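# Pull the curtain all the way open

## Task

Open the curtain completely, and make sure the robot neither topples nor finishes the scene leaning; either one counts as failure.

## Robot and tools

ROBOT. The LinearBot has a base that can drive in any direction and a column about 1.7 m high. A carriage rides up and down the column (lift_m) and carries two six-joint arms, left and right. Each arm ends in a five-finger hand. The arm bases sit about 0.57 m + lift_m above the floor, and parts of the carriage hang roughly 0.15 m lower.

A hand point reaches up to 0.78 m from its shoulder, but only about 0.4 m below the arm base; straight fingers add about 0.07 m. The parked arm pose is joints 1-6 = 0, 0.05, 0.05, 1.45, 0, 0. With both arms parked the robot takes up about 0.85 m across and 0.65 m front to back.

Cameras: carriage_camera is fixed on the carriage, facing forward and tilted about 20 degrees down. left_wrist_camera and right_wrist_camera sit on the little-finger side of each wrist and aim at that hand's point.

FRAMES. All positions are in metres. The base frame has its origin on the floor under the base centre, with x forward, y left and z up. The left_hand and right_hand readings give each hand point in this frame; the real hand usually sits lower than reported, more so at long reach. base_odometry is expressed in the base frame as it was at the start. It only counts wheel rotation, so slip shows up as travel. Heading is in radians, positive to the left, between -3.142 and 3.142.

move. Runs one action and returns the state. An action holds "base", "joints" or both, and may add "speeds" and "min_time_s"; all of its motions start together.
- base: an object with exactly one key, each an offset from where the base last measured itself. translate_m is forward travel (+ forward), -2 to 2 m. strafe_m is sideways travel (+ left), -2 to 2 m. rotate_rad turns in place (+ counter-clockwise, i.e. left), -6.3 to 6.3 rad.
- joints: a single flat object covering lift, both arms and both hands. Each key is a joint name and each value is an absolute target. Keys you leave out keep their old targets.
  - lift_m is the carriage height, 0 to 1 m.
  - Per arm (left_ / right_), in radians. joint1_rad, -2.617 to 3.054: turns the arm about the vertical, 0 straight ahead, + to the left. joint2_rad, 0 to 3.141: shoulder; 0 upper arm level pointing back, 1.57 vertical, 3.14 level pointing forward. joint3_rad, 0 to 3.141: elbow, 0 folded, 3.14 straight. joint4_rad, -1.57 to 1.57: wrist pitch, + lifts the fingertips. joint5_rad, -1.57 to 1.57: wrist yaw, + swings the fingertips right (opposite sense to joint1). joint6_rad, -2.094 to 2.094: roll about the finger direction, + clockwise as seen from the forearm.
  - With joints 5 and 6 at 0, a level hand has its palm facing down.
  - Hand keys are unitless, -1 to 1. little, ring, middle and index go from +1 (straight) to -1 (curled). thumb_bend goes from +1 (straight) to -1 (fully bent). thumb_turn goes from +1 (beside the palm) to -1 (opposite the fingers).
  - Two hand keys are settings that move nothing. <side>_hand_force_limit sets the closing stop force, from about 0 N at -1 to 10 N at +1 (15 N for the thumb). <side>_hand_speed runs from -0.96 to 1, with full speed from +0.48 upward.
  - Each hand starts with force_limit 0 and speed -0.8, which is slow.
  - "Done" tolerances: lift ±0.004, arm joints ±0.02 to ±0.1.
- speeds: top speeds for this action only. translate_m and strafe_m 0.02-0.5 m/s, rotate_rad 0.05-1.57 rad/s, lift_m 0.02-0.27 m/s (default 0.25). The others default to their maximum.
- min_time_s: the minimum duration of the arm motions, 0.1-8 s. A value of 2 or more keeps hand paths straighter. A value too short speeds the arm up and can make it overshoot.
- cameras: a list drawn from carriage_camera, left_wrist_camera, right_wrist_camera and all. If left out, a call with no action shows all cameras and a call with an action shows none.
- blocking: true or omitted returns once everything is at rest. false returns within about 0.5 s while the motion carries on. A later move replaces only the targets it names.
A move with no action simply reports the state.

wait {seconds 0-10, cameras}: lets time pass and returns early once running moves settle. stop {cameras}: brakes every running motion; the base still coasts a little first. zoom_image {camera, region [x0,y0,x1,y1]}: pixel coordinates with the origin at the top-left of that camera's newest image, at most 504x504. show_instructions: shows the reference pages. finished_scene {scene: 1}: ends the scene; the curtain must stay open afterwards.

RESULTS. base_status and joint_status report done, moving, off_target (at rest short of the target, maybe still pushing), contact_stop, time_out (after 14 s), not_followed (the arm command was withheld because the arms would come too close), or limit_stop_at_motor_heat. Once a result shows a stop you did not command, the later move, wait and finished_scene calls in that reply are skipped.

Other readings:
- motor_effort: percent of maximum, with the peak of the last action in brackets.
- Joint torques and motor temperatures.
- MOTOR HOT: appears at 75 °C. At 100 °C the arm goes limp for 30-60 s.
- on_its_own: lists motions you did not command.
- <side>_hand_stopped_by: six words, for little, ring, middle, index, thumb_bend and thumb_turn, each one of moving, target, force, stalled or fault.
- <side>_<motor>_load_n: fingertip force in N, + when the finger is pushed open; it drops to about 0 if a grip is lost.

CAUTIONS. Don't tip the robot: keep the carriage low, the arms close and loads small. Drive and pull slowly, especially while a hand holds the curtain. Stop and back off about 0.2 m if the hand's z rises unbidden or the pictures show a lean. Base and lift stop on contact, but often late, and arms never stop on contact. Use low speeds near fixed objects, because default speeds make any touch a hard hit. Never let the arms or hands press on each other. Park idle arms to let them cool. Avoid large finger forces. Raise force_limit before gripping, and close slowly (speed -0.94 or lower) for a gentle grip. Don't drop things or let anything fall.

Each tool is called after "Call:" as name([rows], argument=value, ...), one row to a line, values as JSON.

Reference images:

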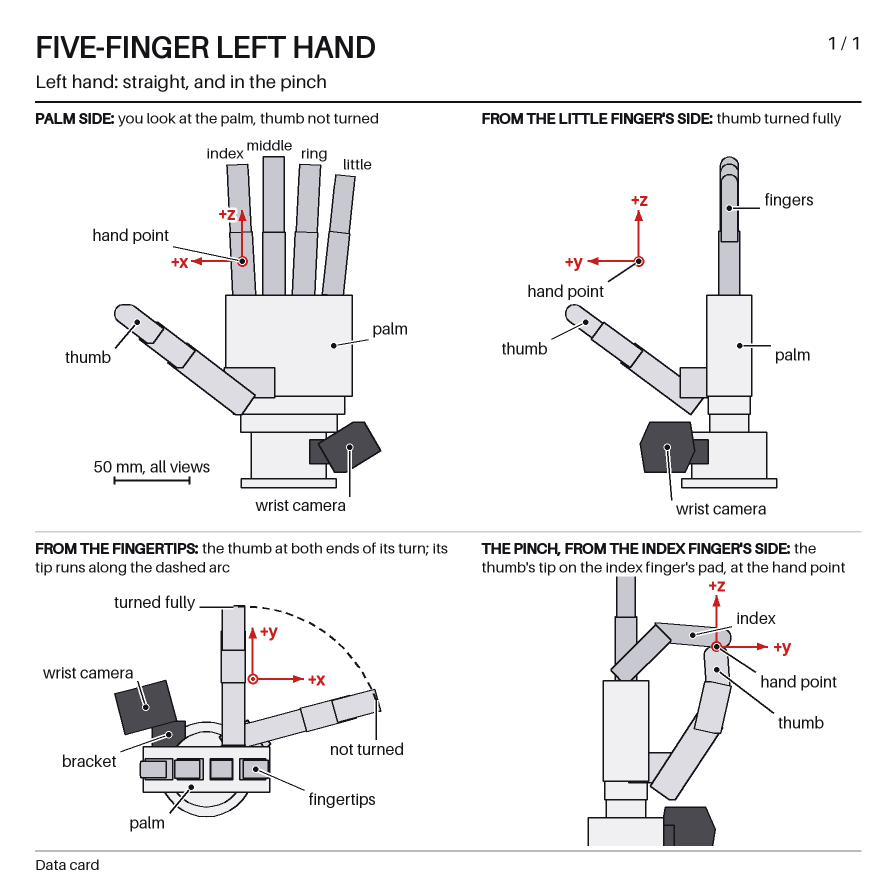

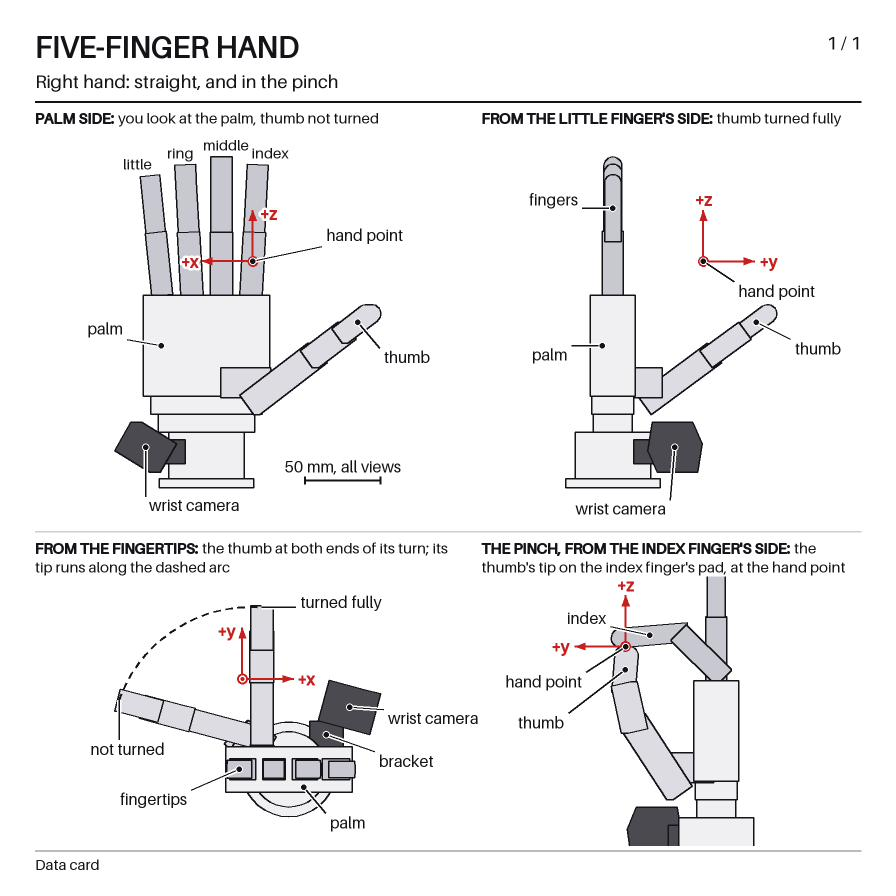

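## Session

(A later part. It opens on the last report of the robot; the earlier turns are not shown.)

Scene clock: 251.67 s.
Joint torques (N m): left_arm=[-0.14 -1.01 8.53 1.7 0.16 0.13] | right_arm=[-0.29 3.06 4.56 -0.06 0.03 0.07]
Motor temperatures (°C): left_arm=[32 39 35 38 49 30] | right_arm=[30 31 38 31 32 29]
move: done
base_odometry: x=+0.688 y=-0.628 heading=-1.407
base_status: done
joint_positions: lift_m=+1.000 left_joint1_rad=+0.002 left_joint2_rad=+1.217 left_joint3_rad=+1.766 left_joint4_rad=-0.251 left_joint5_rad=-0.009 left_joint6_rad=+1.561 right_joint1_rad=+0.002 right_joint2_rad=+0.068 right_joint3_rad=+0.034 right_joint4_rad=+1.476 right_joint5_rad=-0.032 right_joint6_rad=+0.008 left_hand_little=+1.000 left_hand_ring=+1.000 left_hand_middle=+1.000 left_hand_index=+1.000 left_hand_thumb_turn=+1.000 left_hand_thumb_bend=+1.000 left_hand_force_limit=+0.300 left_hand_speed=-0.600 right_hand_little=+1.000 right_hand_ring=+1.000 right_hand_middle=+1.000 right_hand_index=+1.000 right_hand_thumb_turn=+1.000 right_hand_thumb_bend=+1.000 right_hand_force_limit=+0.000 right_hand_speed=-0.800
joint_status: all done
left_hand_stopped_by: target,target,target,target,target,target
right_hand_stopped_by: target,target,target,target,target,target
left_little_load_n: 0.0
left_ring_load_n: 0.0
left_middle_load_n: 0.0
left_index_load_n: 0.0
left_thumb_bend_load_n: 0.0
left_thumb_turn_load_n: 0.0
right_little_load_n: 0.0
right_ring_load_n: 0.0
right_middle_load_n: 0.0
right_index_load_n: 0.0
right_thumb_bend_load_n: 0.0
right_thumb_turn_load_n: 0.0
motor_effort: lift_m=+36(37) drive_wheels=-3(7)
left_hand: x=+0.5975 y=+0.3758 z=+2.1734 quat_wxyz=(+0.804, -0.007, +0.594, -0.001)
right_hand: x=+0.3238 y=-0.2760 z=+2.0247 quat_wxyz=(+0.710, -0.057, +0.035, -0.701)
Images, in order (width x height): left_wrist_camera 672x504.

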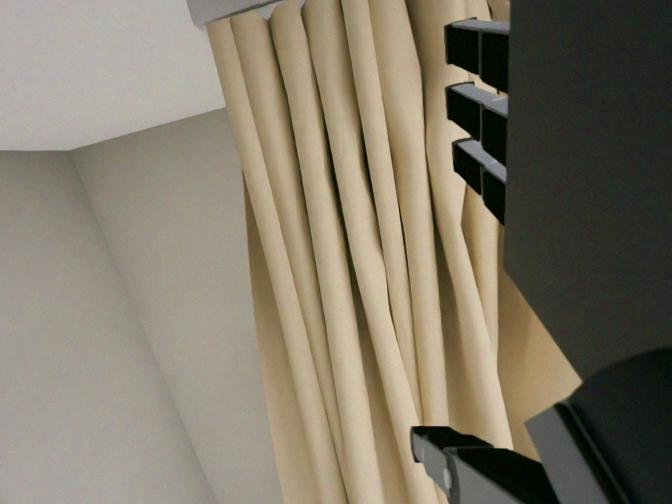

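Call:
move(base={"strafe_m": -0.5}, joints={"left_joint1_rad": 0, "left_joint2_rad": 1.9, "left_joint3_rad": 2.6, "left_joint4_rad": 0.87, "left_joint5_rad": -0.05, "left_joint6_rad": 1.57, "lift_m": 0.55}, speeds={"lift_m": 0.2, "strafe_m": 0.2}, min_time_s=2.5)

Call:
move(base={"translate_m": 0.44}, speeds={"translate_m": 0.25})

Call:
move(base={"strafe_m": 0.35}, speeds={"strafe_m": 0.15}, cameras=["all"])

Scene clock: 256.13 s.
Joint torques (N m): left_arm=[0.03 -4.27 4.64 -0.13 -0.07 0.1] | right_arm=[-0.24 3.11 4.6 -0.05 0.03 0.07]
move: done
base_odometry: x=+0.194 y=-0.709 heading=-1.407
base_status: done
joint_positions: lift_m=+0.550 left_joint1_rad=+0.000 left_joint2_rad=+1.897 left_joint3_rad=+2.586 left_joint4_rad=+0.854 left_joint5_rad=-0.036 left_joint6_rad=+1.563 right_joint1_rad=+0.003 right_joint2_rad=+0.068 right_joint3_rad=+0.034 right_joint4_rad=+1.476 right_joint5_rad=-0.032 right_joint6_rad=+0.008 left_hand_little=+1.000 left_hand_ring=+1.000 left_hand_middle=+1.000 left_hand_index=+1.000 left_hand_thumb_turn=+1.000 left_hand_thumb_bend=+1.000 left_hand_force_limit=+0.300 left_hand_speed=-0.600 right_hand_little=+1.000 right_hand_ring=+1.000 right_hand_middle=+1.000 right_hand_index=+1.000 right_hand_thumb_turn=+1.000 right_hand_thumb_bend=+1.000 right_hand_force_limit=+0.000 right_hand_speed=-0.800
joint_status: all done
left_hand_stopped_by: target,target,target,target,target,target
right_hand_stopped_by: target,target,target,target,target,target
left_little_load_n: 0.0
left_ring_load_n: 0.0
left_middle_load_n: 0.0
left_index_load_n: 0.0
left_thumb_bend_load_n: 0.0
left_thumb_turn_load_n: 0.0
right_little_load_n: 0.0
right_ring_load_n: 0.0
right_middle_load_n: 0.0
right_index_load_n: 0.0
right_thumb_bend_load_n: 0.5
right_thumb_turn_load_n: 0.0
motor_effort: lift_m=+35(37) drive_wheels=-3(9)
left_hand: x=+0.5204 y=+0.3803 z=+1.9655 quat_wxyz=(+1.000, -0.018, +0.014, -0.004)
right_hand: x=+0.3238 y=-0.2759 z=+1.5749 quat_wxyz=(+0.710, -0.057, +0.035, -0.701)
pictures: none

Scene clock: 259.20 s.
Joint torques (N m): left_arm=[0.02 -4.46 4.33 -0.24 -0.07 0.1] | right_arm=[-0.35 2.95 4.53 -0.07 0.03 0.06]
move: done
base_odometry: x=+0.266 y=-1.143 heading=-1.408
base_status: done
joint_positions: lift_m=+0.550 left_joint1_rad=+0.000 left_joint2_rad=+1.899 left_joint3_rad=+2.589 left_joint4_rad=+0.863 left_joint5_rad=-0.036 left_joint6_rad=+1.563 right_joint1_rad=+0.003 right_joint2_rad=+0.068 right_joint3_rad=+0.034 right_joint4_rad=+1.476 right_joint5_rad=-0.032 right_joint6_rad=+0.008 left_hand_little=+1.000 left_hand_ring=+1.000 left_hand_middle=+1.000 left_hand_index=+1.000 left_hand_thumb_turn=+1.000 left_hand_thumb_bend=+1.000 left_hand_force_limit=+0.300 left_hand_speed=-0.600 right_hand_little=+1.000 right_hand_ring=+1.000 right_hand_middle=+1.000 right_hand_index=+1.000 right_hand_thumb_turn=+1.000 right_hand_thumb_bend=+1.000 right_hand_force_limit=+0.000 right_hand_speed=-0.800
joint_status: not commanded
left_hand_stopped_by: target,target,target,target,target,target
right_hand_stopped_by: target,target,target,target,target,target
left_little_load_n: 0.0
left_ring_load_n: 0.0
left_middle_load_n: 0.0
left_index_load_n: 0.5
left_thumb_bend_load_n: 0.0
left_thumb_turn_load_n: 0.0
right_little_load_n: 0.0
right_ring_load_n: 0.0
right_middle_load_n: 0.0
right_index_load_n: 0.0
right_thumb_bend_load_n: 0.0
right_thumb_turn_load_n: 0.0
motor_effort: lift_m=+35(35) drive_wheels=-4(7)
left_hand: x=+0.5180 y=+0.3803 z=+1.9659 quat_wxyz=(+1.000, -0.018, +0.008, -0.004)
right_hand: x=+0.3237 y=-0.2759 z=+1.5749 quat_wxyz=(+0.710, -0.057, +0.035, -0.701)
pictures: none

Scene clock: 262.43 s.
Joint torques (N m): left_arm=[0.05 -4.51 4.31 -0.24 -0.03 0.09] | right_arm=[-0.39 3.06 4.55 -0.05 0.03 0.08]
Motor temperatures (°C): left_arm=[32 39 35 38 44 30] | right_arm=[30 31 38 31 32 29]
move: done
base_odometry: x=+0.611 y=-1.086 heading=-1.408
base_status: done
joint_positions: lift_m=+0.550 left_joint1_rad=-0.001 left_joint2_rad=+1.899 left_joint3_rad=+2.589 left_joint4_rad=+0.863 left_joint5_rad=-0.039 left_joint6_rad=+1.564 right_joint1_rad=+0.003 right_joint2_rad=+0.068 right_joint3_rad=+0.034 right_joint4_rad=+1.476 right_joint5_rad=-0.031 right_joint6_rad=+0.008 left_hand_little=+1.000 left_hand_ring=+1.000 left_hand_middle=+1.000 left_hand_index=+1.000 left_hand_thumb_turn=+1.000 left_hand_thumb_bend=+1.000 left_hand_force_limit=+0.300 left_hand_speed=-0.600 right_hand_little=+1.000 right_hand_ring=+1.000 right_hand_middle=+1.000 right_hand_index=+1.000 right_hand_thumb_turn=+1.000 right_hand_thumb_bend=+1.000 right_hand_force_limit=+0.000 right_hand_speed=-0.800
joint_status: not commanded
left_hand_stopped_by: target,target,target,target,target,target
right_hand_stopped_by: target,target,target,target,target,target
left_little_load_n: 0.0
left_ring_load_n: 0.0
left_middle_load_n: 0.0
left_index_load_n: 0.0
left_thumb_bend_load_n: 0.0
left_thumb_turn_load_n: 0.0
right_little_load_n: 0.0
right_ring_load_n: 0.0
right_middle_load_n: 0.0
right_index_load_n: 0.0
right_thumb_bend_load_n: 0.0
right_thumb_turn_load_n: 0.0
motor_effort: lift_m=+35(35) drive_wheels=-3(7)
left_hand: x=+0.5178 y=+0.3808 z=+1.9657 quat_wxyz=(+1.000, -0.019, +0.008, -0.004)
right_hand: x=+0.3237 y=-0.2760 z=+1.5750 quat_wxyz=(+0.710, -0.057, +0.035, -0.701)
pictures: carriage_camera, left_wrist_camera, right_wrist_camera
Images, in order (width x height): carriage_camera 672x504, left_wrist_camera 672x504, right_wrist_camera 672x504.

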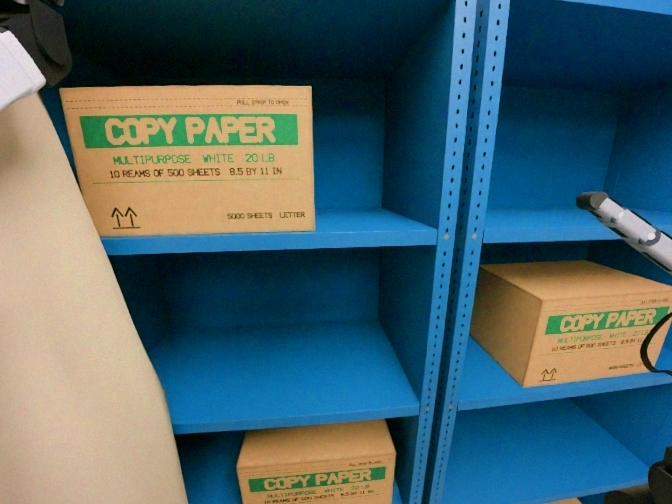

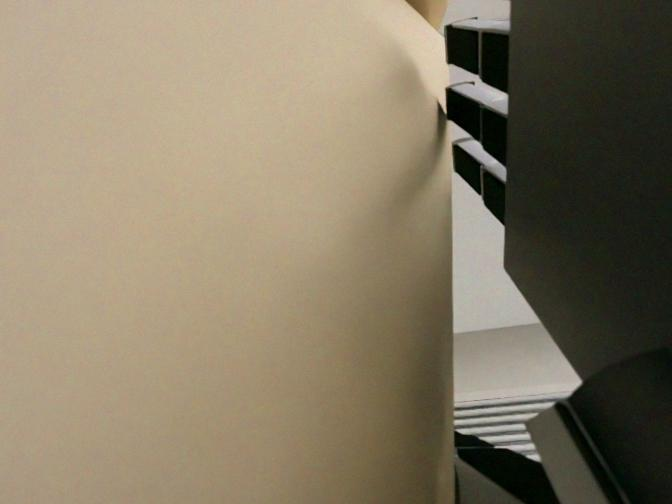

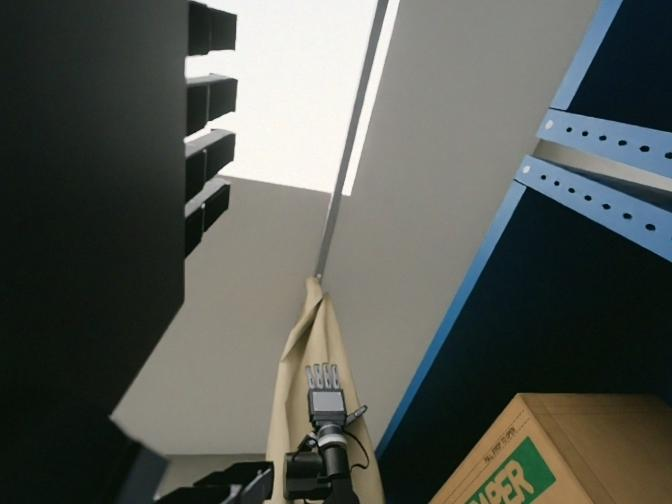

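Call:
move(base={"strafe_m": 0.2}, speeds={"strafe_m": 0.1}, cameras=["right_wrist_camera", "carriage_camera"])

Call:
zoom_image(camera="right_wrist_camera", region=[220, 170, 460, 430])

Scene clock: 265.37 s.
Joint torques (N m): left_arm=[3.54 -4.51 4.34 -0.24 -1.91 0.52] | right_arm=[-0.29 3.07 4.53 -0.05 0.03 0.07]
move: done
base_odometry: x=+0.808 y=-1.054 heading=-1.408
base_status: done
joint_positions: lift_m=+0.550 left_joint1_rad=-0.043 left_joint2_rad=+1.899 left_joint3_rad=+2.589 left_joint4_rad=+0.864 left_joint5_rad=+0.110 left_joint6_rad=+1.522 right_joint1_rad=+0.003 right_joint2_rad=+0.068 right_joint3_rad=+0.034 right_joint4_rad=+1.476 right_joint5_rad=-0.031 right_joint6_rad=+0.008 left_hand_little=+1.000 left_hand_ring=+1.000 left_hand_middle=+1.000 left_hand_index=+1.000 left_hand_thumb_turn=+1.000 left_hand_thumb_bend=+0.999 left_hand_force_limit=+0.300 left_hand_speed=-0.600 right_hand_little=+1.000 right_hand_ring=+1.000 right_hand_middle=+1.000 right_hand_index=+1.000 right_hand_thumb_turn=+1.000 right_hand_thumb_bend=+1.000 right_hand_force_limit=+0.000 right_hand_speed=-0.800
joint_status: not commanded
left_hand_stopped_by: target,target,target,target,target,target
right_hand_stopped_by: target,target,target,target,target,target
left_little_load_n: 0.0
left_ring_load_n: -0.5
left_middle_load_n: 0.0
left_index_load_n: 0.0
left_thumb_bend_load_n: -3.0
left_thumb_turn_load_n: 0.0
right_little_load_n: 0.0
right_ring_load_n: 0.0
right_middle_load_n: 0.0
right_index_load_n: 0.0
right_thumb_bend_load_n: 0.0
right_thumb_turn_load_n: 0.0
motor_effort: lift_m=+34(35) drive_wheels=+1(8)
left_hand: x=+0.5215 y=+0.3377 z=+1.9734 quat_wxyz=(+0.997, +0.055, +0.008, -0.046)
right_hand: x=+0.3237 y=-0.2759 z=+1.5750 quat_wxyz=(+0.710, -0.057, +0.035, -0.701)
pictures: carriage_camera, right_wrist_camera
Images, in order (width x height): carriage_camera 672x504, right_wrist_camera 672x504.

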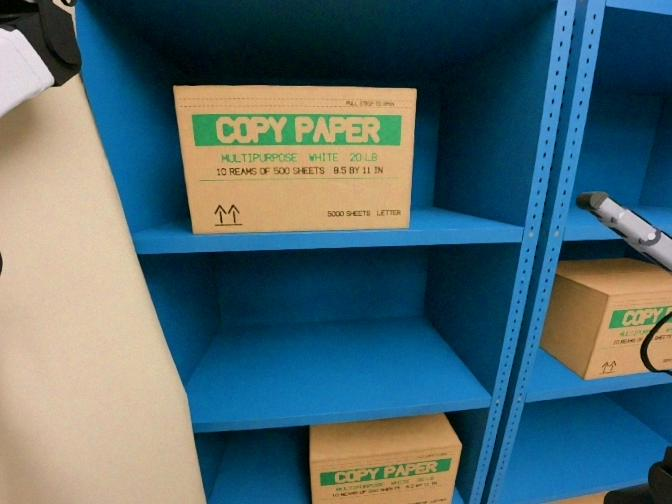

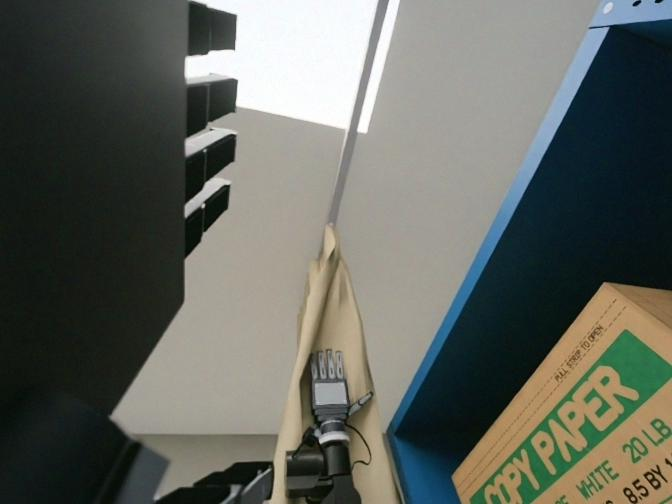

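Scaled by 1.938 from the camera's image (finer frame: 960x720).

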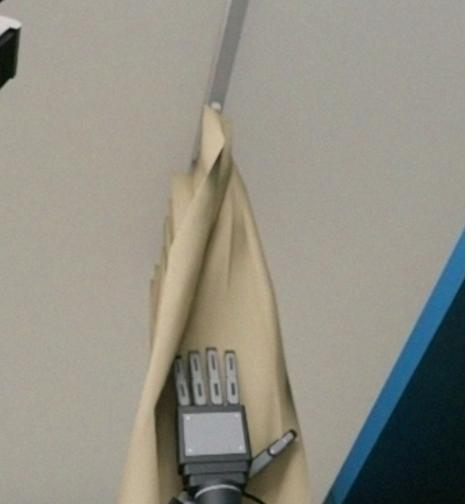

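Call:
move(base={"strafe_m": 0.15}, speeds={"strafe_m": 0.08}, cameras=["right_wrist_camera", "carriage_camera"])

Call:
zoom_image(camera="right_wrist_camera", region=[220, 130, 460, 390])

Scene clock: 268.33 s.
Joint torques (N m): left_arm=[7.53 -5.2 4.38 -0.09 -4.28 0.8] | right_arm=[-0.49 3 4.55 -0.03 0.03 0.07]
move: done
base_odometry: x=+0.956 y=-1.030 heading=-1.409
base_status: done
joint_positions: lift_m=+0.550 left_joint1_rad=-0.092 left_joint2_rad=+1.906 left_joint3_rad=+2.589 left_joint4_rad=+0.854 left_joint5_rad=+0.297 left_joint6_rad=+1.494 right_joint1_rad=+0.003 right_joint2_rad=+0.068 right_joint3_rad=+0.034 right_joint4_rad=+1.476 right_joint5_rad=-0.031 right_joint6_rad=+0.008 left_hand_little=+1.000 left_hand_ring=+1.000 left_hand_middle=+1.000 left_hand_index=+1.000 left_hand_thumb_turn=+1.000 left_hand_thumb_bend=+1.000 left_hand_force_limit=+0.300 left_hand_speed=-0.600 right_hand_little=+1.000 right_hand_ring=+1.000 right_hand_middle=+1.000 right_hand_index=+1.000 right_hand_thumb_turn=+1.000 right_hand_thumb_bend=+1.000 right_hand_force_limit=+0.000 right_hand_speed=-0.800
joint_status: not commanded
left_hand_stopped_by: target,target,target,target,target,target
right_hand_stopped_by: target,target,target,target,target,target
left_little_load_n: 0.0
left_ring_load_n: 0.0
left_middle_load_n: 0.5
left_index_load_n: 0.0
left_thumb_bend_load_n: 0.5
left_thumb_turn_load_n: 0.5
right_little_load_n: 0.0
right_ring_load_n: 0.0
right_middle_load_n: 0.0
right_index_load_n: 0.0
right_thumb_bend_load_n: 0.0
right_thumb_turn_load_n: 0.0
motor_effort: lift_m=+34(35) drive_wheels=+3(8)
left_hand: x=+0.5289 y=+0.2841 z=+1.9739 quat_wxyz=(+0.985, +0.148, +0.016, -0.085)
right_hand: x=+0.3237 y=-0.2759 z=+1.5750 quat_wxyz=(+0.710, -0.057, +0.035, -0.701)
pictures: carriage_camera, right_wrist_camera
Images, in order (width x height): carriage_camera 672x504, right_wrist_camera 672x504.

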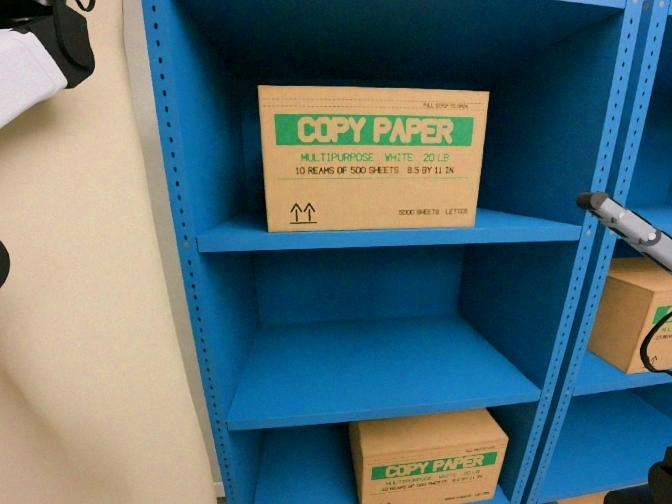

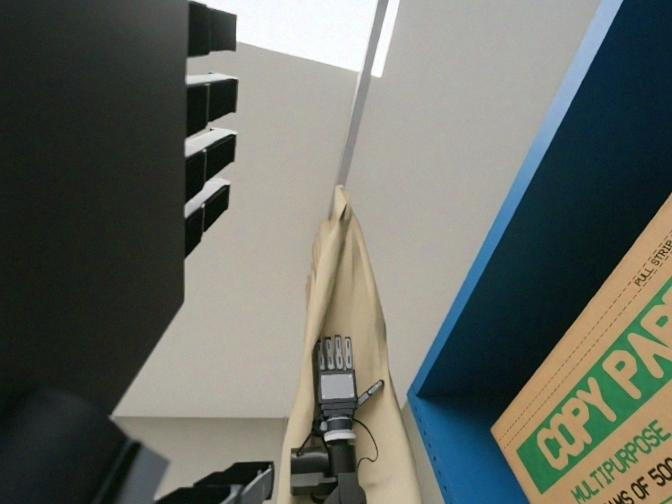

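Scaled by 1.938 from the camera's image (finer frame: 960x720).

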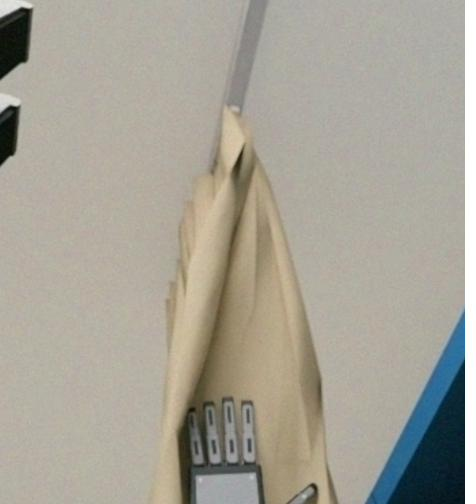

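Call:
move(base={"strafe_m": -0.5}, speeds={"strafe_m": 0.12})

Call:
move(base={"translate_m": -0.42}, speeds={"translate_m": 0.25})

Call:
move(joints={"left_joint1_rad": 0, "left_joint2_rad": 0.05, "left_joint3_rad": 0.05, "left_joint4_rad": 1.45, "left_joint5_rad": 0, "left_joint6_rad": 0, "lift_m": 1.0}, min_time_s=2.5, speeds={"lift_m": 0.15}, cameras=["carriage_camera", "right_wrist_camera"])

Call:
zoom_image(camera="carriage_camera", region=[0, 0, 260, 180])

Scene clock: 273.73 s.
Joint torques (N m): left_arm=[0.32 -5.18 4.37 -0.34 -0.06 0.11] | right_arm=[-0.42 3.03 4.59 -0.05 0.03 0.07]
move: done
base_odometry: x=+0.463 y=-1.111 heading=-1.408
base_status: done
joint_positions: lift_m=+0.550 left_joint1_rad=-0.005 left_joint2_rad=+1.906 left_joint3_rad=+2.589 left_joint4_rad=+0.874 left_joint5_rad=-0.036 left_joint6_rad=+1.562 right_joint1_rad=+0.003 right_joint2_rad=+0.068 right_joint3_rad=+0.034 right_joint4_rad=+1.476 right_joint5_rad=-0.031 right_joint6_rad=+0.008 left_hand_little=+1.000 left_hand_ring=+1.000 left_hand_middle=+1.000 left_hand_index=+1.000 left_hand_thumb_turn=+1.000 left_hand_thumb_bend=+1.000 left_hand_force_limit=+0.300 left_hand_speed=-0.600 right_hand_little=+1.000 right_hand_ring=+1.000 right_hand_middle=+1.000 right_hand_index=+1.000 right_hand_thumb_turn=+1.000 right_hand_thumb_bend=+1.000 right_hand_force_limit=+0.000 right_hand_speed=-0.800
joint_status: not commanded
left_hand_stopped_by: target,target,target,target,target,target
right_hand_stopped_by: target,target,target,target,target,target
left_little_load_n: 0.0
left_ring_load_n: 0.0
left_middle_load_n: 0.0
left_index_load_n: 0.0
left_thumb_bend_load_n: 0.0
left_thumb_turn_load_n: 0.0
right_little_load_n: 0.0
right_ring_load_n: 0.0
right_middle_load_n: 0.0
right_index_load_n: 0.0
right_thumb_bend_load_n: 0.0
right_thumb_turn_load_n: 0.0
motor_effort: lift_m=+35(35) drive_wheels=-2(6)
left_hand: x=+0.5208 y=+0.3790 z=+1.9642 quat_wxyz=(+1.000, -0.018, +0.007, -0.007)
right_hand: x=+0.3237 y=-0.2759 z=+1.5750 quat_wxyz=(+0.710, -0.057, +0.035, -0.701)
pictures: none

Scene clock: 276.70 s.
Joint torques (N m): left_arm=[0.35 -5.05 4.37 -0.23 -0.06 0.11] | right_arm=[-0.4 3.04 4.59 -0.06 0.03 0.07]
move: done
base_odometry: x=+0.395 y=-0.697 heading=-1.409
base_status: done
joint_positions: lift_m=+0.550 left_joint1_rad=-0.004 left_joint2_rad=+1.905 left_joint3_rad=+2.589 left_joint4_rad=+0.865 left_joint5_rad=-0.036 left_joint6_rad=+1.563 right_joint1_rad=+0.003 right_joint2_rad=+0.068 right_joint3_rad=+0.034 right_joint4_rad=+1.476 right_joint5_rad=-0.031 right_joint6_rad=+0.008 left_hand_little=+1.000 left_hand_ring=+1.000 left_hand_middle=+1.000 left_hand_index=+1.000 left_hand_thumb_turn=+1.000 left_hand_thumb_bend=+1.000 left_hand_force_limit=+0.300 left_hand_speed=-0.600 right_hand_little=+1.000 right_hand_ring=+1.000 right_hand_middle=+1.000 right_hand_index=+1.000 right_hand_thumb_turn=+1.000 right_hand_thumb_bend=+1.000 right_hand_force_limit=+0.000 right_hand_speed=-0.800
joint_status: not commanded
left_hand_stopped_by: target,target,target,target,target,target
right_hand_stopped_by: target,target,target,target,target,target
left_little_load_n: 0.0
left_ring_load_n: 0.0
left_middle_load_n: 0.0
left_index_load_n: -0.5
left_thumb_bend_load_n: 0.0
left_thumb_turn_load_n: 0.0
right_little_load_n: 0.0
right_ring_load_n: 0.0
right_middle_load_n: 0.0
right_index_load_n: 0.0
right_thumb_bend_load_n: 0.0
right_thumb_turn_load_n: 0.0
motor_effort: lift_m=+34(35) drive_wheels=-3(7)
left_hand: x=+0.5225 y=+0.3793 z=+1.9640 quat_wxyz=(+1.000, -0.018, +0.011, -0.006)
right_hand: x=+0.3237 y=-0.2759 z=+1.5750 quat_wxyz=(+0.710, -0.057, +0.035, -0.701)
pictures: none

Scene clock: 280.13 s.
Joint torques (N m): left_arm=[0.32 3.51 5.03 0.08 0.22 -0.06] | right_arm=[-0.4 3.1 4.53 -0.06 0.03 0.06]
move: done
base_odometry: x=+0.395 y=-0.697 heading=-1.409
base_status: not commanded
joint_positions: lift_m=+1.000 left_joint1_rad=-0.004 left_joint2_rad=+0.058 left_joint3_rad=+0.061 left_joint4_rad=+1.436 left_joint5_rad=-0.015 left_joint6_rad=+0.008 right_joint1_rad=+0.003 right_joint2_rad=+0.068 right_joint3_rad=+0.034 right_joint4_rad=+1.476 right_joint5_rad=-0.031 right_joint6_rad=+0.008 left_hand_little=+1.000 left_hand_ring=+1.000 left_hand_middle=+1.000 left_hand_index=+1.000 left_hand_thumb_turn=+1.000 left_hand_thumb_bend=+1.000 left_hand_force_limit=+0.300 left_hand_speed=-0.600 right_hand_little=+1.000 right_hand_ring=+1.000 right_hand_middle=+1.000 right_hand_index=+1.000 right_hand_thumb_turn=+1.000 right_hand_thumb_bend=+1.000 right_hand_force_limit=+0.000 right_hand_speed=-0.800
joint_status: all done
left_hand_stopped_by: target,target,target,target,target,target
right_hand_stopped_by: target,target,target,target,target,target
left_little_load_n: 0.0
left_ring_load_n: 0.0
left_middle_load_n: 0.0
left_index_load_n: 0.0
left_thumb_bend_load_n: 0.0
left_thumb_turn_load_n: 0.0
right_little_load_n: 0.0
right_ring_load_n: 0.0
right_middle_load_n: 0.0
right_index_load_n: 0.0
right_thumb_bend_load_n: 0.0
right_thumb_turn_load_n: 0.0
motor_effort: lift_m=+35(47) drive_wheels=-2(3)
left_hand: x=+0.3229 y=+0.2857 z=+2.0324 quat_wxyz=(+0.707, -0.052, +0.042, -0.704)
right_hand: x=+0.3237 y=-0.2759 z=+2.0248 quat_wxyz=(+0.710, -0.057, +0.035, -0.701)
Images, in order (width x height): carriage_camera 672x504, right_wrist_camera 672x504.

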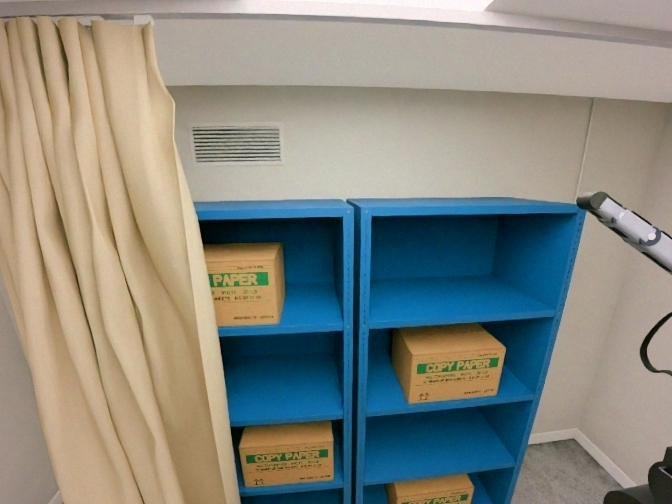

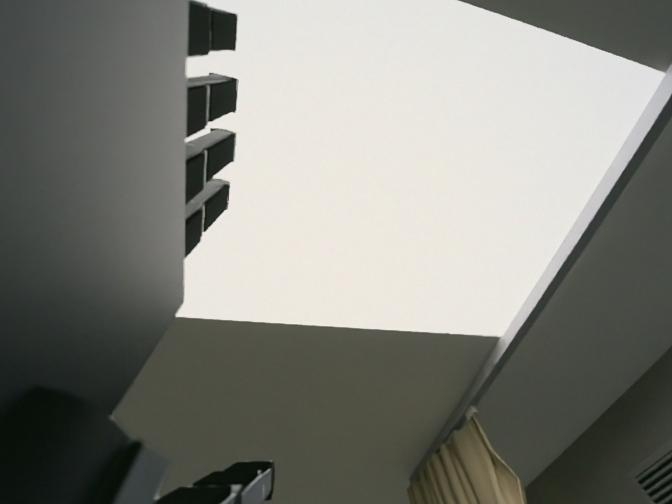

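Scaled by 1.938 from the camera's image (finer frame: 960x720).

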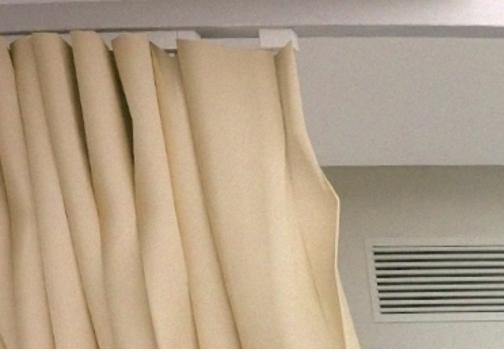

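Call:
move(base={"strafe_m": -0.1}, joints={"left_joint1_rad": 0, "left_joint2_rad": 1.9, "left_joint3_rad": 2.6, "left_joint4_rad": 0.87, "left_joint5_rad": -0.1, "left_joint6_rad": 1.57, "lift_m": 0.85}, speeds={"lift_m": 0.2, "strafe_m": 0.2}, min_time_s=2.5)

Call:
move(base={"translate_m": 0.43}, speeds={"translate_m": 0.25})

Call:
move(base={"strafe_m": 0.28}, speeds={"strafe_m": 0.1}, cameras=["left_wrist_camera", "right_wrist_camera"])

Call:
zoom_image(camera="right_wrist_camera", region=[280, 270, 520, 474])

Scene clock: 283.57 s.
Joint torques (N m): left_arm=[0.17 -4.03 4.59 -0.48 -0.05 0.11] | right_arm=[-0.44 3.06 4.56 -0.06 0.03 0.08]
move: done
base_odometry: x=+0.296 y=-0.713 heading=-1.409
base_status: done
joint_positions: lift_m=+0.850 left_joint1_rad=-0.002 left_joint2_rad=+1.894 left_joint3_rad=+2.586 left_joint4_rad=+0.886 left_joint5_rad=-0.083 left_joint6_rad=+1.561 right_joint1_rad=+0.004 right_joint2_rad=+0.068 right_joint3_rad=+0.034 right_joint4_rad=+1.476 right_joint5_rad=-0.032 right_joint6_rad=+0.008 left_hand_little=+1.000 left_hand_ring=+1.000 left_hand_middle=+1.000 left_hand_index=+1.000 left_hand_thumb_turn=+1.000 left_hand_thumb_bend=+1.000 left_hand_force_limit=+0.300 left_hand_speed=-0.600 right_hand_little=+1.000 right_hand_ring=+1.000 right_hand_middle=+1.000 right_hand_index=+1.000 right_hand_thumb_turn=+1.000 right_hand_thumb_bend=+1.000 right_hand_force_limit=+0.000 right_hand_speed=-0.800
joint_status: all done
left_hand_stopped_by: target,target,target,target,target,target
right_hand_stopped_by: target,target,target,target,target,target
left_little_load_n: 0.0
left_ring_load_n: 0.0
left_middle_load_n: 0.0
left_index_load_n: 0.0
left_thumb_bend_load_n: 0.0
left_thumb_turn_load_n: 0.0
right_little_load_n: 0.0
right_ring_load_n: -0.5
right_middle_load_n: 0.0
right_index_load_n: 0.0
right_thumb_bend_load_n: 0.0
right_thumb_turn_load_n: 0.0
motor_effort: lift_m=+35(38) drive_wheels=-2(8)
left_hand: x=+0.5105 y=+0.3888 z=+2.2639 quat_wxyz=(+0.999, -0.042, -0.003, -0.006)
right_hand: x=+0.3237 y=-0.2758 z=+1.8749 quat_wxyz=(+0.711, -0.057, +0.034, -0.701)
pictures: none

Scene clock: 286.60 s.
Joint torques (N m): left_arm=[0.16 -4.4 4.22 -0.36 -0.04 0.11] | right_arm=[-0.44 3.07 4.53 -0.05 0.03 0.07]
move: done
base_odometry: x=+0.365 y=-1.137 heading=-1.409
base_status: done
joint_positions: lift_m=+0.850 left_joint1_rad=-0.002 left_joint2_rad=+1.898 left_joint3_rad=+2.590 left_joint4_rad=+0.876 left_joint5_rad=-0.084 left_joint6_rad=+1.562 right_joint1_rad=+0.004 right_joint2_rad=+0.068 right_joint3_rad=+0.034 right_joint4_rad=+1.477 right_joint5_rad=-0.032 right_joint6_rad=+0.008 left_hand_little=+1.000 left_hand_ring=+1.000 left_hand_middle=+1.000 left_hand_index=+1.000 left_hand_thumb_turn=+1.000 left_hand_thumb_bend=+1.000 left_hand_force_limit=+0.300 left_hand_speed=-0.600 right_hand_little=+1.000 right_hand_ring=+1.000 right_hand_middle=+1.000 right_hand_index=+1.000 right_hand_thumb_turn=+1.000 right_hand_thumb_bend=+1.000 right_hand_force_limit=+0.000 right_hand_speed=-0.800
joint_status: not commanded
left_hand_stopped_by: target,target,target,target,target,target
right_hand_stopped_by: target,target,target,target,target,target
left_little_load_n: 0.0
left_ring_load_n: 0.0
left_middle_load_n: 0.0
left_index_load_n: 0.0
left_thumb_bend_load_n: 0.0
left_thumb_turn_load_n: 0.0
right_little_load_n: 0.0
right_ring_load_n: 0.0
right_middle_load_n: 0.0
right_index_load_n: 0.0
right_thumb_bend_load_n: 0.0
right_thumb_turn_load_n: 0.0
motor_effort: lift_m=+35(35) drive_wheels=-4(8)
left_hand: x=+0.5140 y=+0.3889 z=+2.2631 quat_wxyz=(+0.999, -0.042, +0.001, -0.005)
right_hand: x=+0.3236 y=-0.2758 z=+1.8750 quat_wxyz=(+0.711, -0.057, +0.034, -0.701)
pictures: none

Scene clock: 290.20 s.
Joint torques (N m): left_arm=[2.56 -4.44 4.19 -0.38 -1.62 -0.1] | right_arm=[-0.54 3.04 4.56 -0.05 0.03 0.08]
Motor temperatures (°C): left_arm=[31 39 35 37 39 30] | right_arm=[30 31 39 31 32 29]
move: done
base_odometry: x=+0.642 y=-1.092 heading=-1.409
base_status: done
joint_positions: lift_m=+0.850 left_joint1_rad=-0.031 left_joint2_rad=+1.898 left_joint3_rad=+2.590 left_joint4_rad=+0.877 left_joint5_rad=+0.041 left_joint6_rad=+1.582 right_joint1_rad=+0.004 right_joint2_rad=+0.068 right_joint3_rad=+0.034 right_joint4_rad=+1.477 right_joint5_rad=-0.031 right_joint6_rad=+0.008 left_hand_little=+1.000 left_hand_ring=+1.000 left_hand_middle=+1.000 left_hand_index=+1.000 left_hand_thumb_turn=+1.000 left_hand_thumb_bend=+1.000 left_hand_force_limit=+0.300 left_hand_speed=-0.600 right_hand_little=+1.000 right_hand_ring=+1.000 right_hand_middle=+1.000 right_hand_index=+1.000 right_hand_thumb_turn=+1.000 right_hand_thumb_bend=+1.000 right_hand_force_limit=+0.000 right_hand_speed=-0.800
joint_status: not commanded
left_hand_stopped_by: target,target,target,target,target,target
right_hand_stopped_by: target,target,target,target,target,target
left_little_load_n: 0.0
left_ring_load_n: -0.5
left_middle_load_n: 0.0
left_index_load_n: 0.0
left_thumb_bend_load_n: 0.0
left_thumb_turn_load_n: 0.0
right_little_load_n: 0.0
right_ring_load_n: 0.0
right_middle_load_n: 0.0
right_index_load_n: 0.0
right_thumb_bend_load_n: 0.0
right_thumb_turn_load_n: 0.0
motor_effort: lift_m=+35(35) drive_wheels=+1(8)
left_hand: x=+0.5138 y=+0.3574 z=+2.2712 quat_wxyz=(+1.000, +0.020, +0.000, -0.010)
right_hand: x=+0.3236 y=-0.2758 z=+1.8750 quat_wxyz=(+0.711, -0.056, +0.034, -0.701)
Images, in order (width x height): left_wrist_camera 672x504, right_wrist_camera 672x504.

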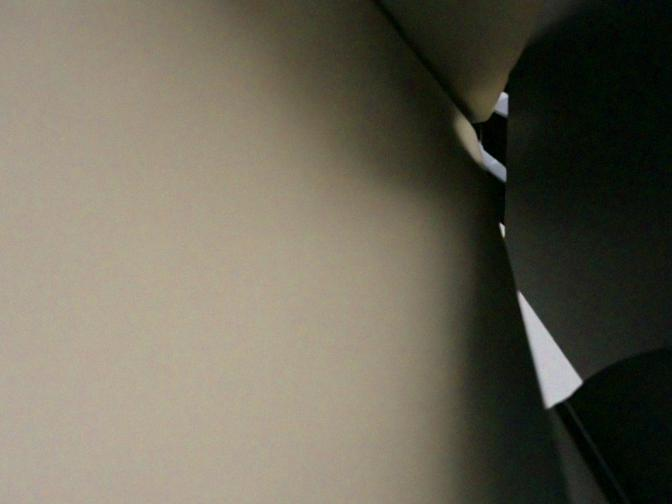

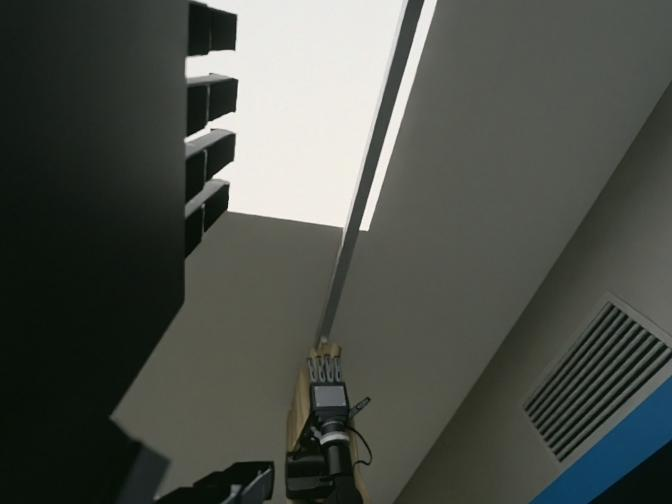

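Scaled by 2.100 from the camera's image (finer frame: 960x720).

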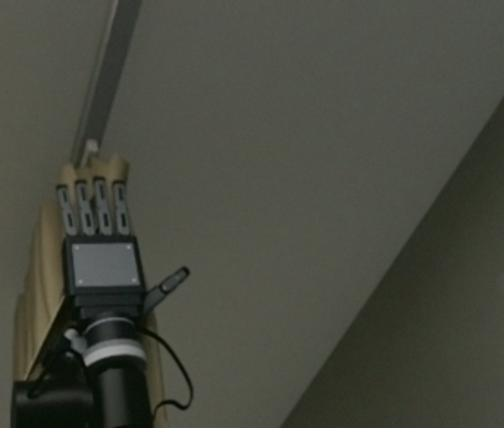

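Call:
move(base={"strafe_m": 0.1}, joints={"left_joint5_rad": -0.4, "left_joint1_rad": 0.05}, speeds={"strafe_m": 0.08}, min_time_s=1.5, cameras=["right_wrist_camera"])

Call:
zoom_image(camera="right_wrist_camera", region=[280, 270, 520, 474])

Scene clock: 292.37 s.
Joint torques (N m): left_arm=[11.47 -5.04 4.3 -0.17 -7.69 -0.07] | right_arm=[-0.53 3.08 4.56 -0.05 0.02 0.07]
Motor temperatures (°C): left_arm=[31 39 35 37 44 30] | right_arm=[30 31 39 31 32 29]
move: off_target
base_odometry: x=+0.740 y=-1.076 heading=-1.410
base_status: done
joint_positions: lift_m=+0.850 left_joint1_rad=-0.090 left_joint2_rad=+1.904 left_joint3_rad=+2.590 left_joint4_rad=+0.859 left_joint5_rad=+0.267 left_joint6_rad=+1.580 right_joint1_rad=+0.004 right_joint2_rad=+0.068 right_joint3_rad=+0.034 right_joint4_rad=+1.477 right_joint5_rad=-0.031 right_joint6_rad=+0.008 left_hand_little=+1.000 left_hand_ring=+1.000 left_hand_middle=+1.000 left_hand_index=+1.000 left_hand_thumb_turn=+1.000 left_hand_thumb_bend=+1.000 left_hand_force_limit=+0.300 left_hand_speed=-0.600 right_hand_little=+1.000 right_hand_ring=+1.000 right_hand_middle=+1.000 right_hand_index=+1.000 right_hand_thumb_turn=+1.000 right_hand_thumb_bend=+1.000 right_hand_force_limit=+0.000 right_hand_speed=-0.800
joint_status: left_joint1_rad off_target (ended at -0.090, target +0.050); left_joint5_rad off_target (ended at +0.267, target -0.400)
left_hand_stopped_by: target,target,target,target,target,target
right_hand_stopped_by: target,target,target,target,target,target
left_little_load_n: 0.0
left_ring_load_n: 0.0
left_middle_load_n: 0.5
left_index_load_n: 0.0
left_thumb_bend_load_n: -0.5
left_thumb_turn_load_n: 0.0
right_little_load_n: 0.0
right_ring_load_n: 0.0
right_middle_load_n: 0.0
right_index_load_n: 0.0
right_thumb_bend_load_n: 0.0
right_thumb_turn_load_n: 0.0
motor_effort: lift_m=+35(35) drive_wheels=+6(9)
left_hand: x=+0.5215 y=+0.2942 z=+2.2757 quat_wxyz=(+0.990, +0.133, +0.006, -0.042)
right_hand: x=+0.3236 y=-0.2758 z=+1.8750 quat_wxyz=(+0.711, -0.056, +0.034, -0.701)
Images, in order (width x height): right_wrist_camera 672x504.

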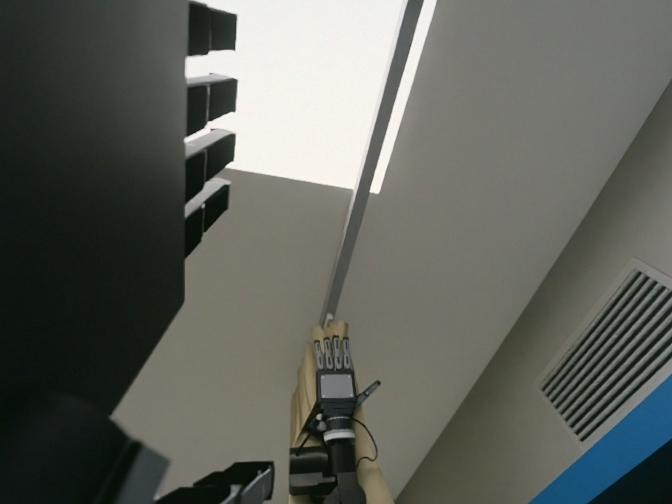

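Scaled by 2.100 from the camera's image (finer frame: 960x720).

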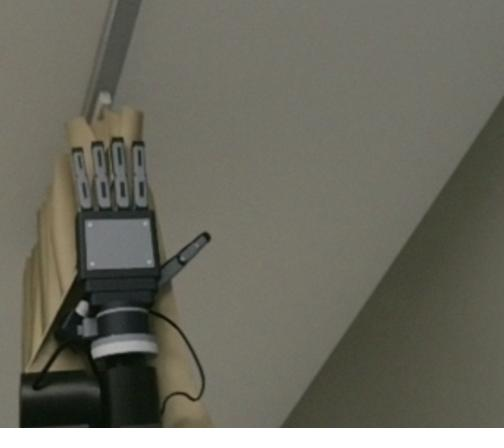

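Call:
move(base={"strafe_m": -0.5}, joints={"left_joint5_rad": -0.05, "left_joint1_rad": 0}, speeds={"strafe_m": 0.15})

Call:
move(joints={"lift_m": 0.5}, cameras=["carriage_camera", "right_wrist_camera"])

Call:
zoom_image(camera="right_wrist_camera", region=[220, 200, 460, 460])

Scene clock: 297.00 s.
Joint torques (N m): left_arm=[0.27 -4.97 4.26 -0.35 -0.06 -0.05] | right_arm=[-0.35 3.03 4.51 -0.05 0.03 0.07]
move: done
base_odometry: x=+0.247 y=-1.157 heading=-1.409
base_status: done
joint_positions: lift_m=+0.850 left_joint1_rad=-0.003 left_joint2_rad=+1.904 left_joint3_rad=+2.590 left_joint4_rad=+0.876 left_joint5_rad=-0.036 left_joint6_rad=+1.577 right_joint1_rad=+0.004 right_joint2_rad=+0.068 right_joint3_rad=+0.034 right_joint4_rad=+1.477 right_joint5_rad=-0.031 right_joint6_rad=+0.008 left_hand_little=+1.000 left_hand_ring=+1.000 left_hand_middle=+1.000 left_hand_index=+1.000 left_hand_thumb_turn=+1.000 left_hand_thumb_bend=+1.000 left_hand_force_limit=+0.300 left_hand_speed=-0.600 right_hand_little=+1.000 right_hand_ring=+1.000 right_hand_middle=+1.000 right_hand_index=+1.000 right_hand_thumb_turn=+1.000 right_hand_thumb_bend=+1.000 right_hand_force_limit=+0.000 right_hand_speed=-0.800
joint_status: all done
left_hand_stopped_by: target,target,target,target,target,target
right_hand_stopped_by: target,target,target,target,target,target
left_little_load_n: 0.0
left_ring_load_n: 0.0
left_middle_load_n: 0.0
left_index_load_n: 0.0
left_thumb_bend_load_n: 0.0
left_thumb_turn_load_n: 0.0
right_little_load_n: 0.0
right_ring_load_n: 0.0
right_middle_load_n: 0.0
right_index_load_n: 0.0
right_thumb_bend_load_n: 0.0
right_thumb_turn_load_n: 0.0
motor_effort: lift_m=+34(35) drive_wheels=-3(8)
left_hand: x=+0.5177 y=+0.3800 z=+2.2649 quat_wxyz=(+1.000, -0.018, +0.005, +0.002)
right_hand: x=+0.3236 y=-0.2758 z=+1.8750 quat_wxyz=(+0.711, -0.056, +0.034, -0.701)
pictures: none

Scene clock: 298.93 s.
Joint torques (N m): left_arm=[0.25 -4.93 4.25 -0.33 -0.07 -0.05] | right_arm=[-0.44 3.06 4.55 -0.07 0.04 0.07]
move: done
base_odometry: x=+0.247 y=-1.157 heading=-1.409
base_status: not commanded
joint_positions: lift_m=+0.500 left_joint1_rad=-0.003 left_joint2_rad=+1.904 left_joint3_rad=+2.590 left_joint4_rad=+0.874 left_joint5_rad=-0.036 left_joint6_rad=+1.577 right_joint1_rad=+0.004 right_joint2_rad=+0.068 right_joint3_rad=+0.034 right_joint4_rad=+1.477 right_joint5_rad=-0.031 right_joint6_rad=+0.008 left_hand_little=+1.000 left_hand_ring=+1.000 left_hand_middle=+1.000 left_hand_index=+1.000 left_hand_thumb_turn=+1.000 left_hand_thumb_bend=+1.000 left_hand_force_limit=+0.300 left_hand_speed=-0.600 right_hand_little=+1.000 right_hand_ring=+1.000 right_hand_middle=+1.000 right_hand_index=+1.000 right_hand_thumb_turn=+1.000 right_hand_thumb_bend=+1.000 right_hand_force_limit=+0.000 right_hand_speed=-0.800
joint_status: all done
left_hand_stopped_by: target,target,target,target,target,target
right_hand_stopped_by: target,target,target,target,target,target
left_little_load_n: 0.0
left_ring_load_n: 0.0
left_middle_load_n: 0.0
left_index_load_n: 0.0
left_thumb_bend_load_n: 0.0
left_thumb_turn_load_n: 0.0
right_little_load_n: 0.0
right_ring_load_n: 0.0
right_middle_load_n: 0.0
right_index_load_n: 0.0
right_thumb_bend_load_n: 0.0
right_thumb_turn_load_n: 0.0
motor_effort: lift_m=+34(36) drive_wheels=-3(3)
left_hand: x=+0.5181 y=+0.3800 z=+1.9149 quat_wxyz=(+1.000, -0.018, +0.006, +0.002)
right_hand: x=+0.3236 y=-0.2758 z=+1.5250 quat_wxyz=(+0.711, -0.056, +0.034, -0.701)
Images, in order (width x height): carriage_camera 672x504, right_wrist_camera 672x504.

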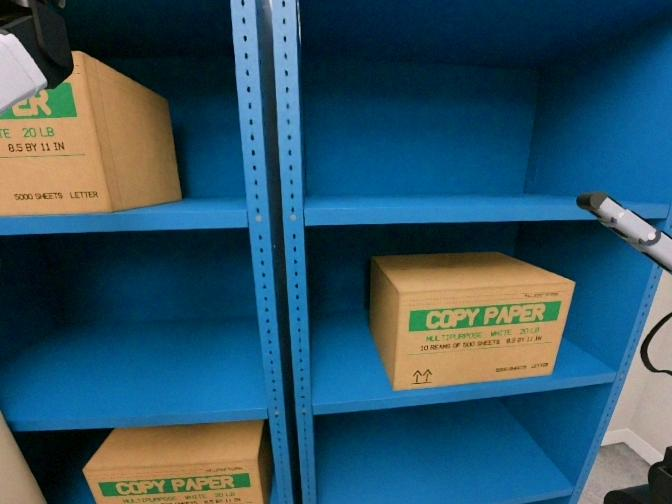

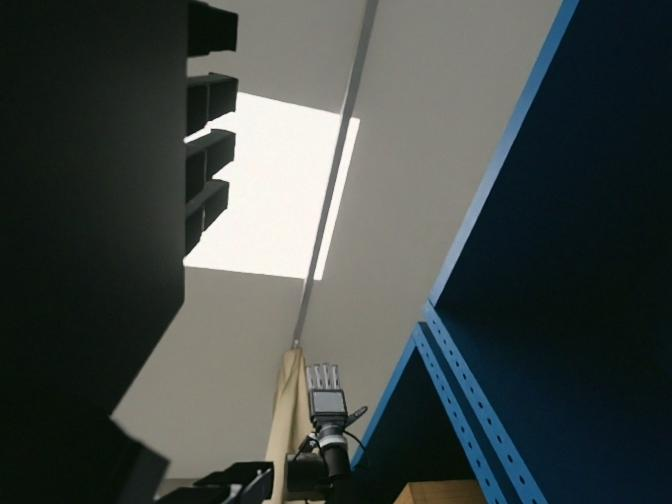

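Scaled by 1.938 from the camera's image (finer frame: 960x720).

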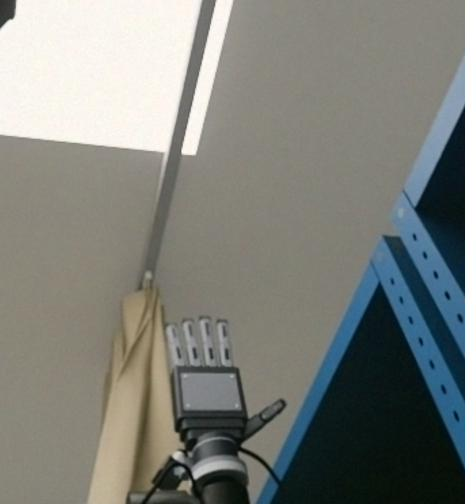

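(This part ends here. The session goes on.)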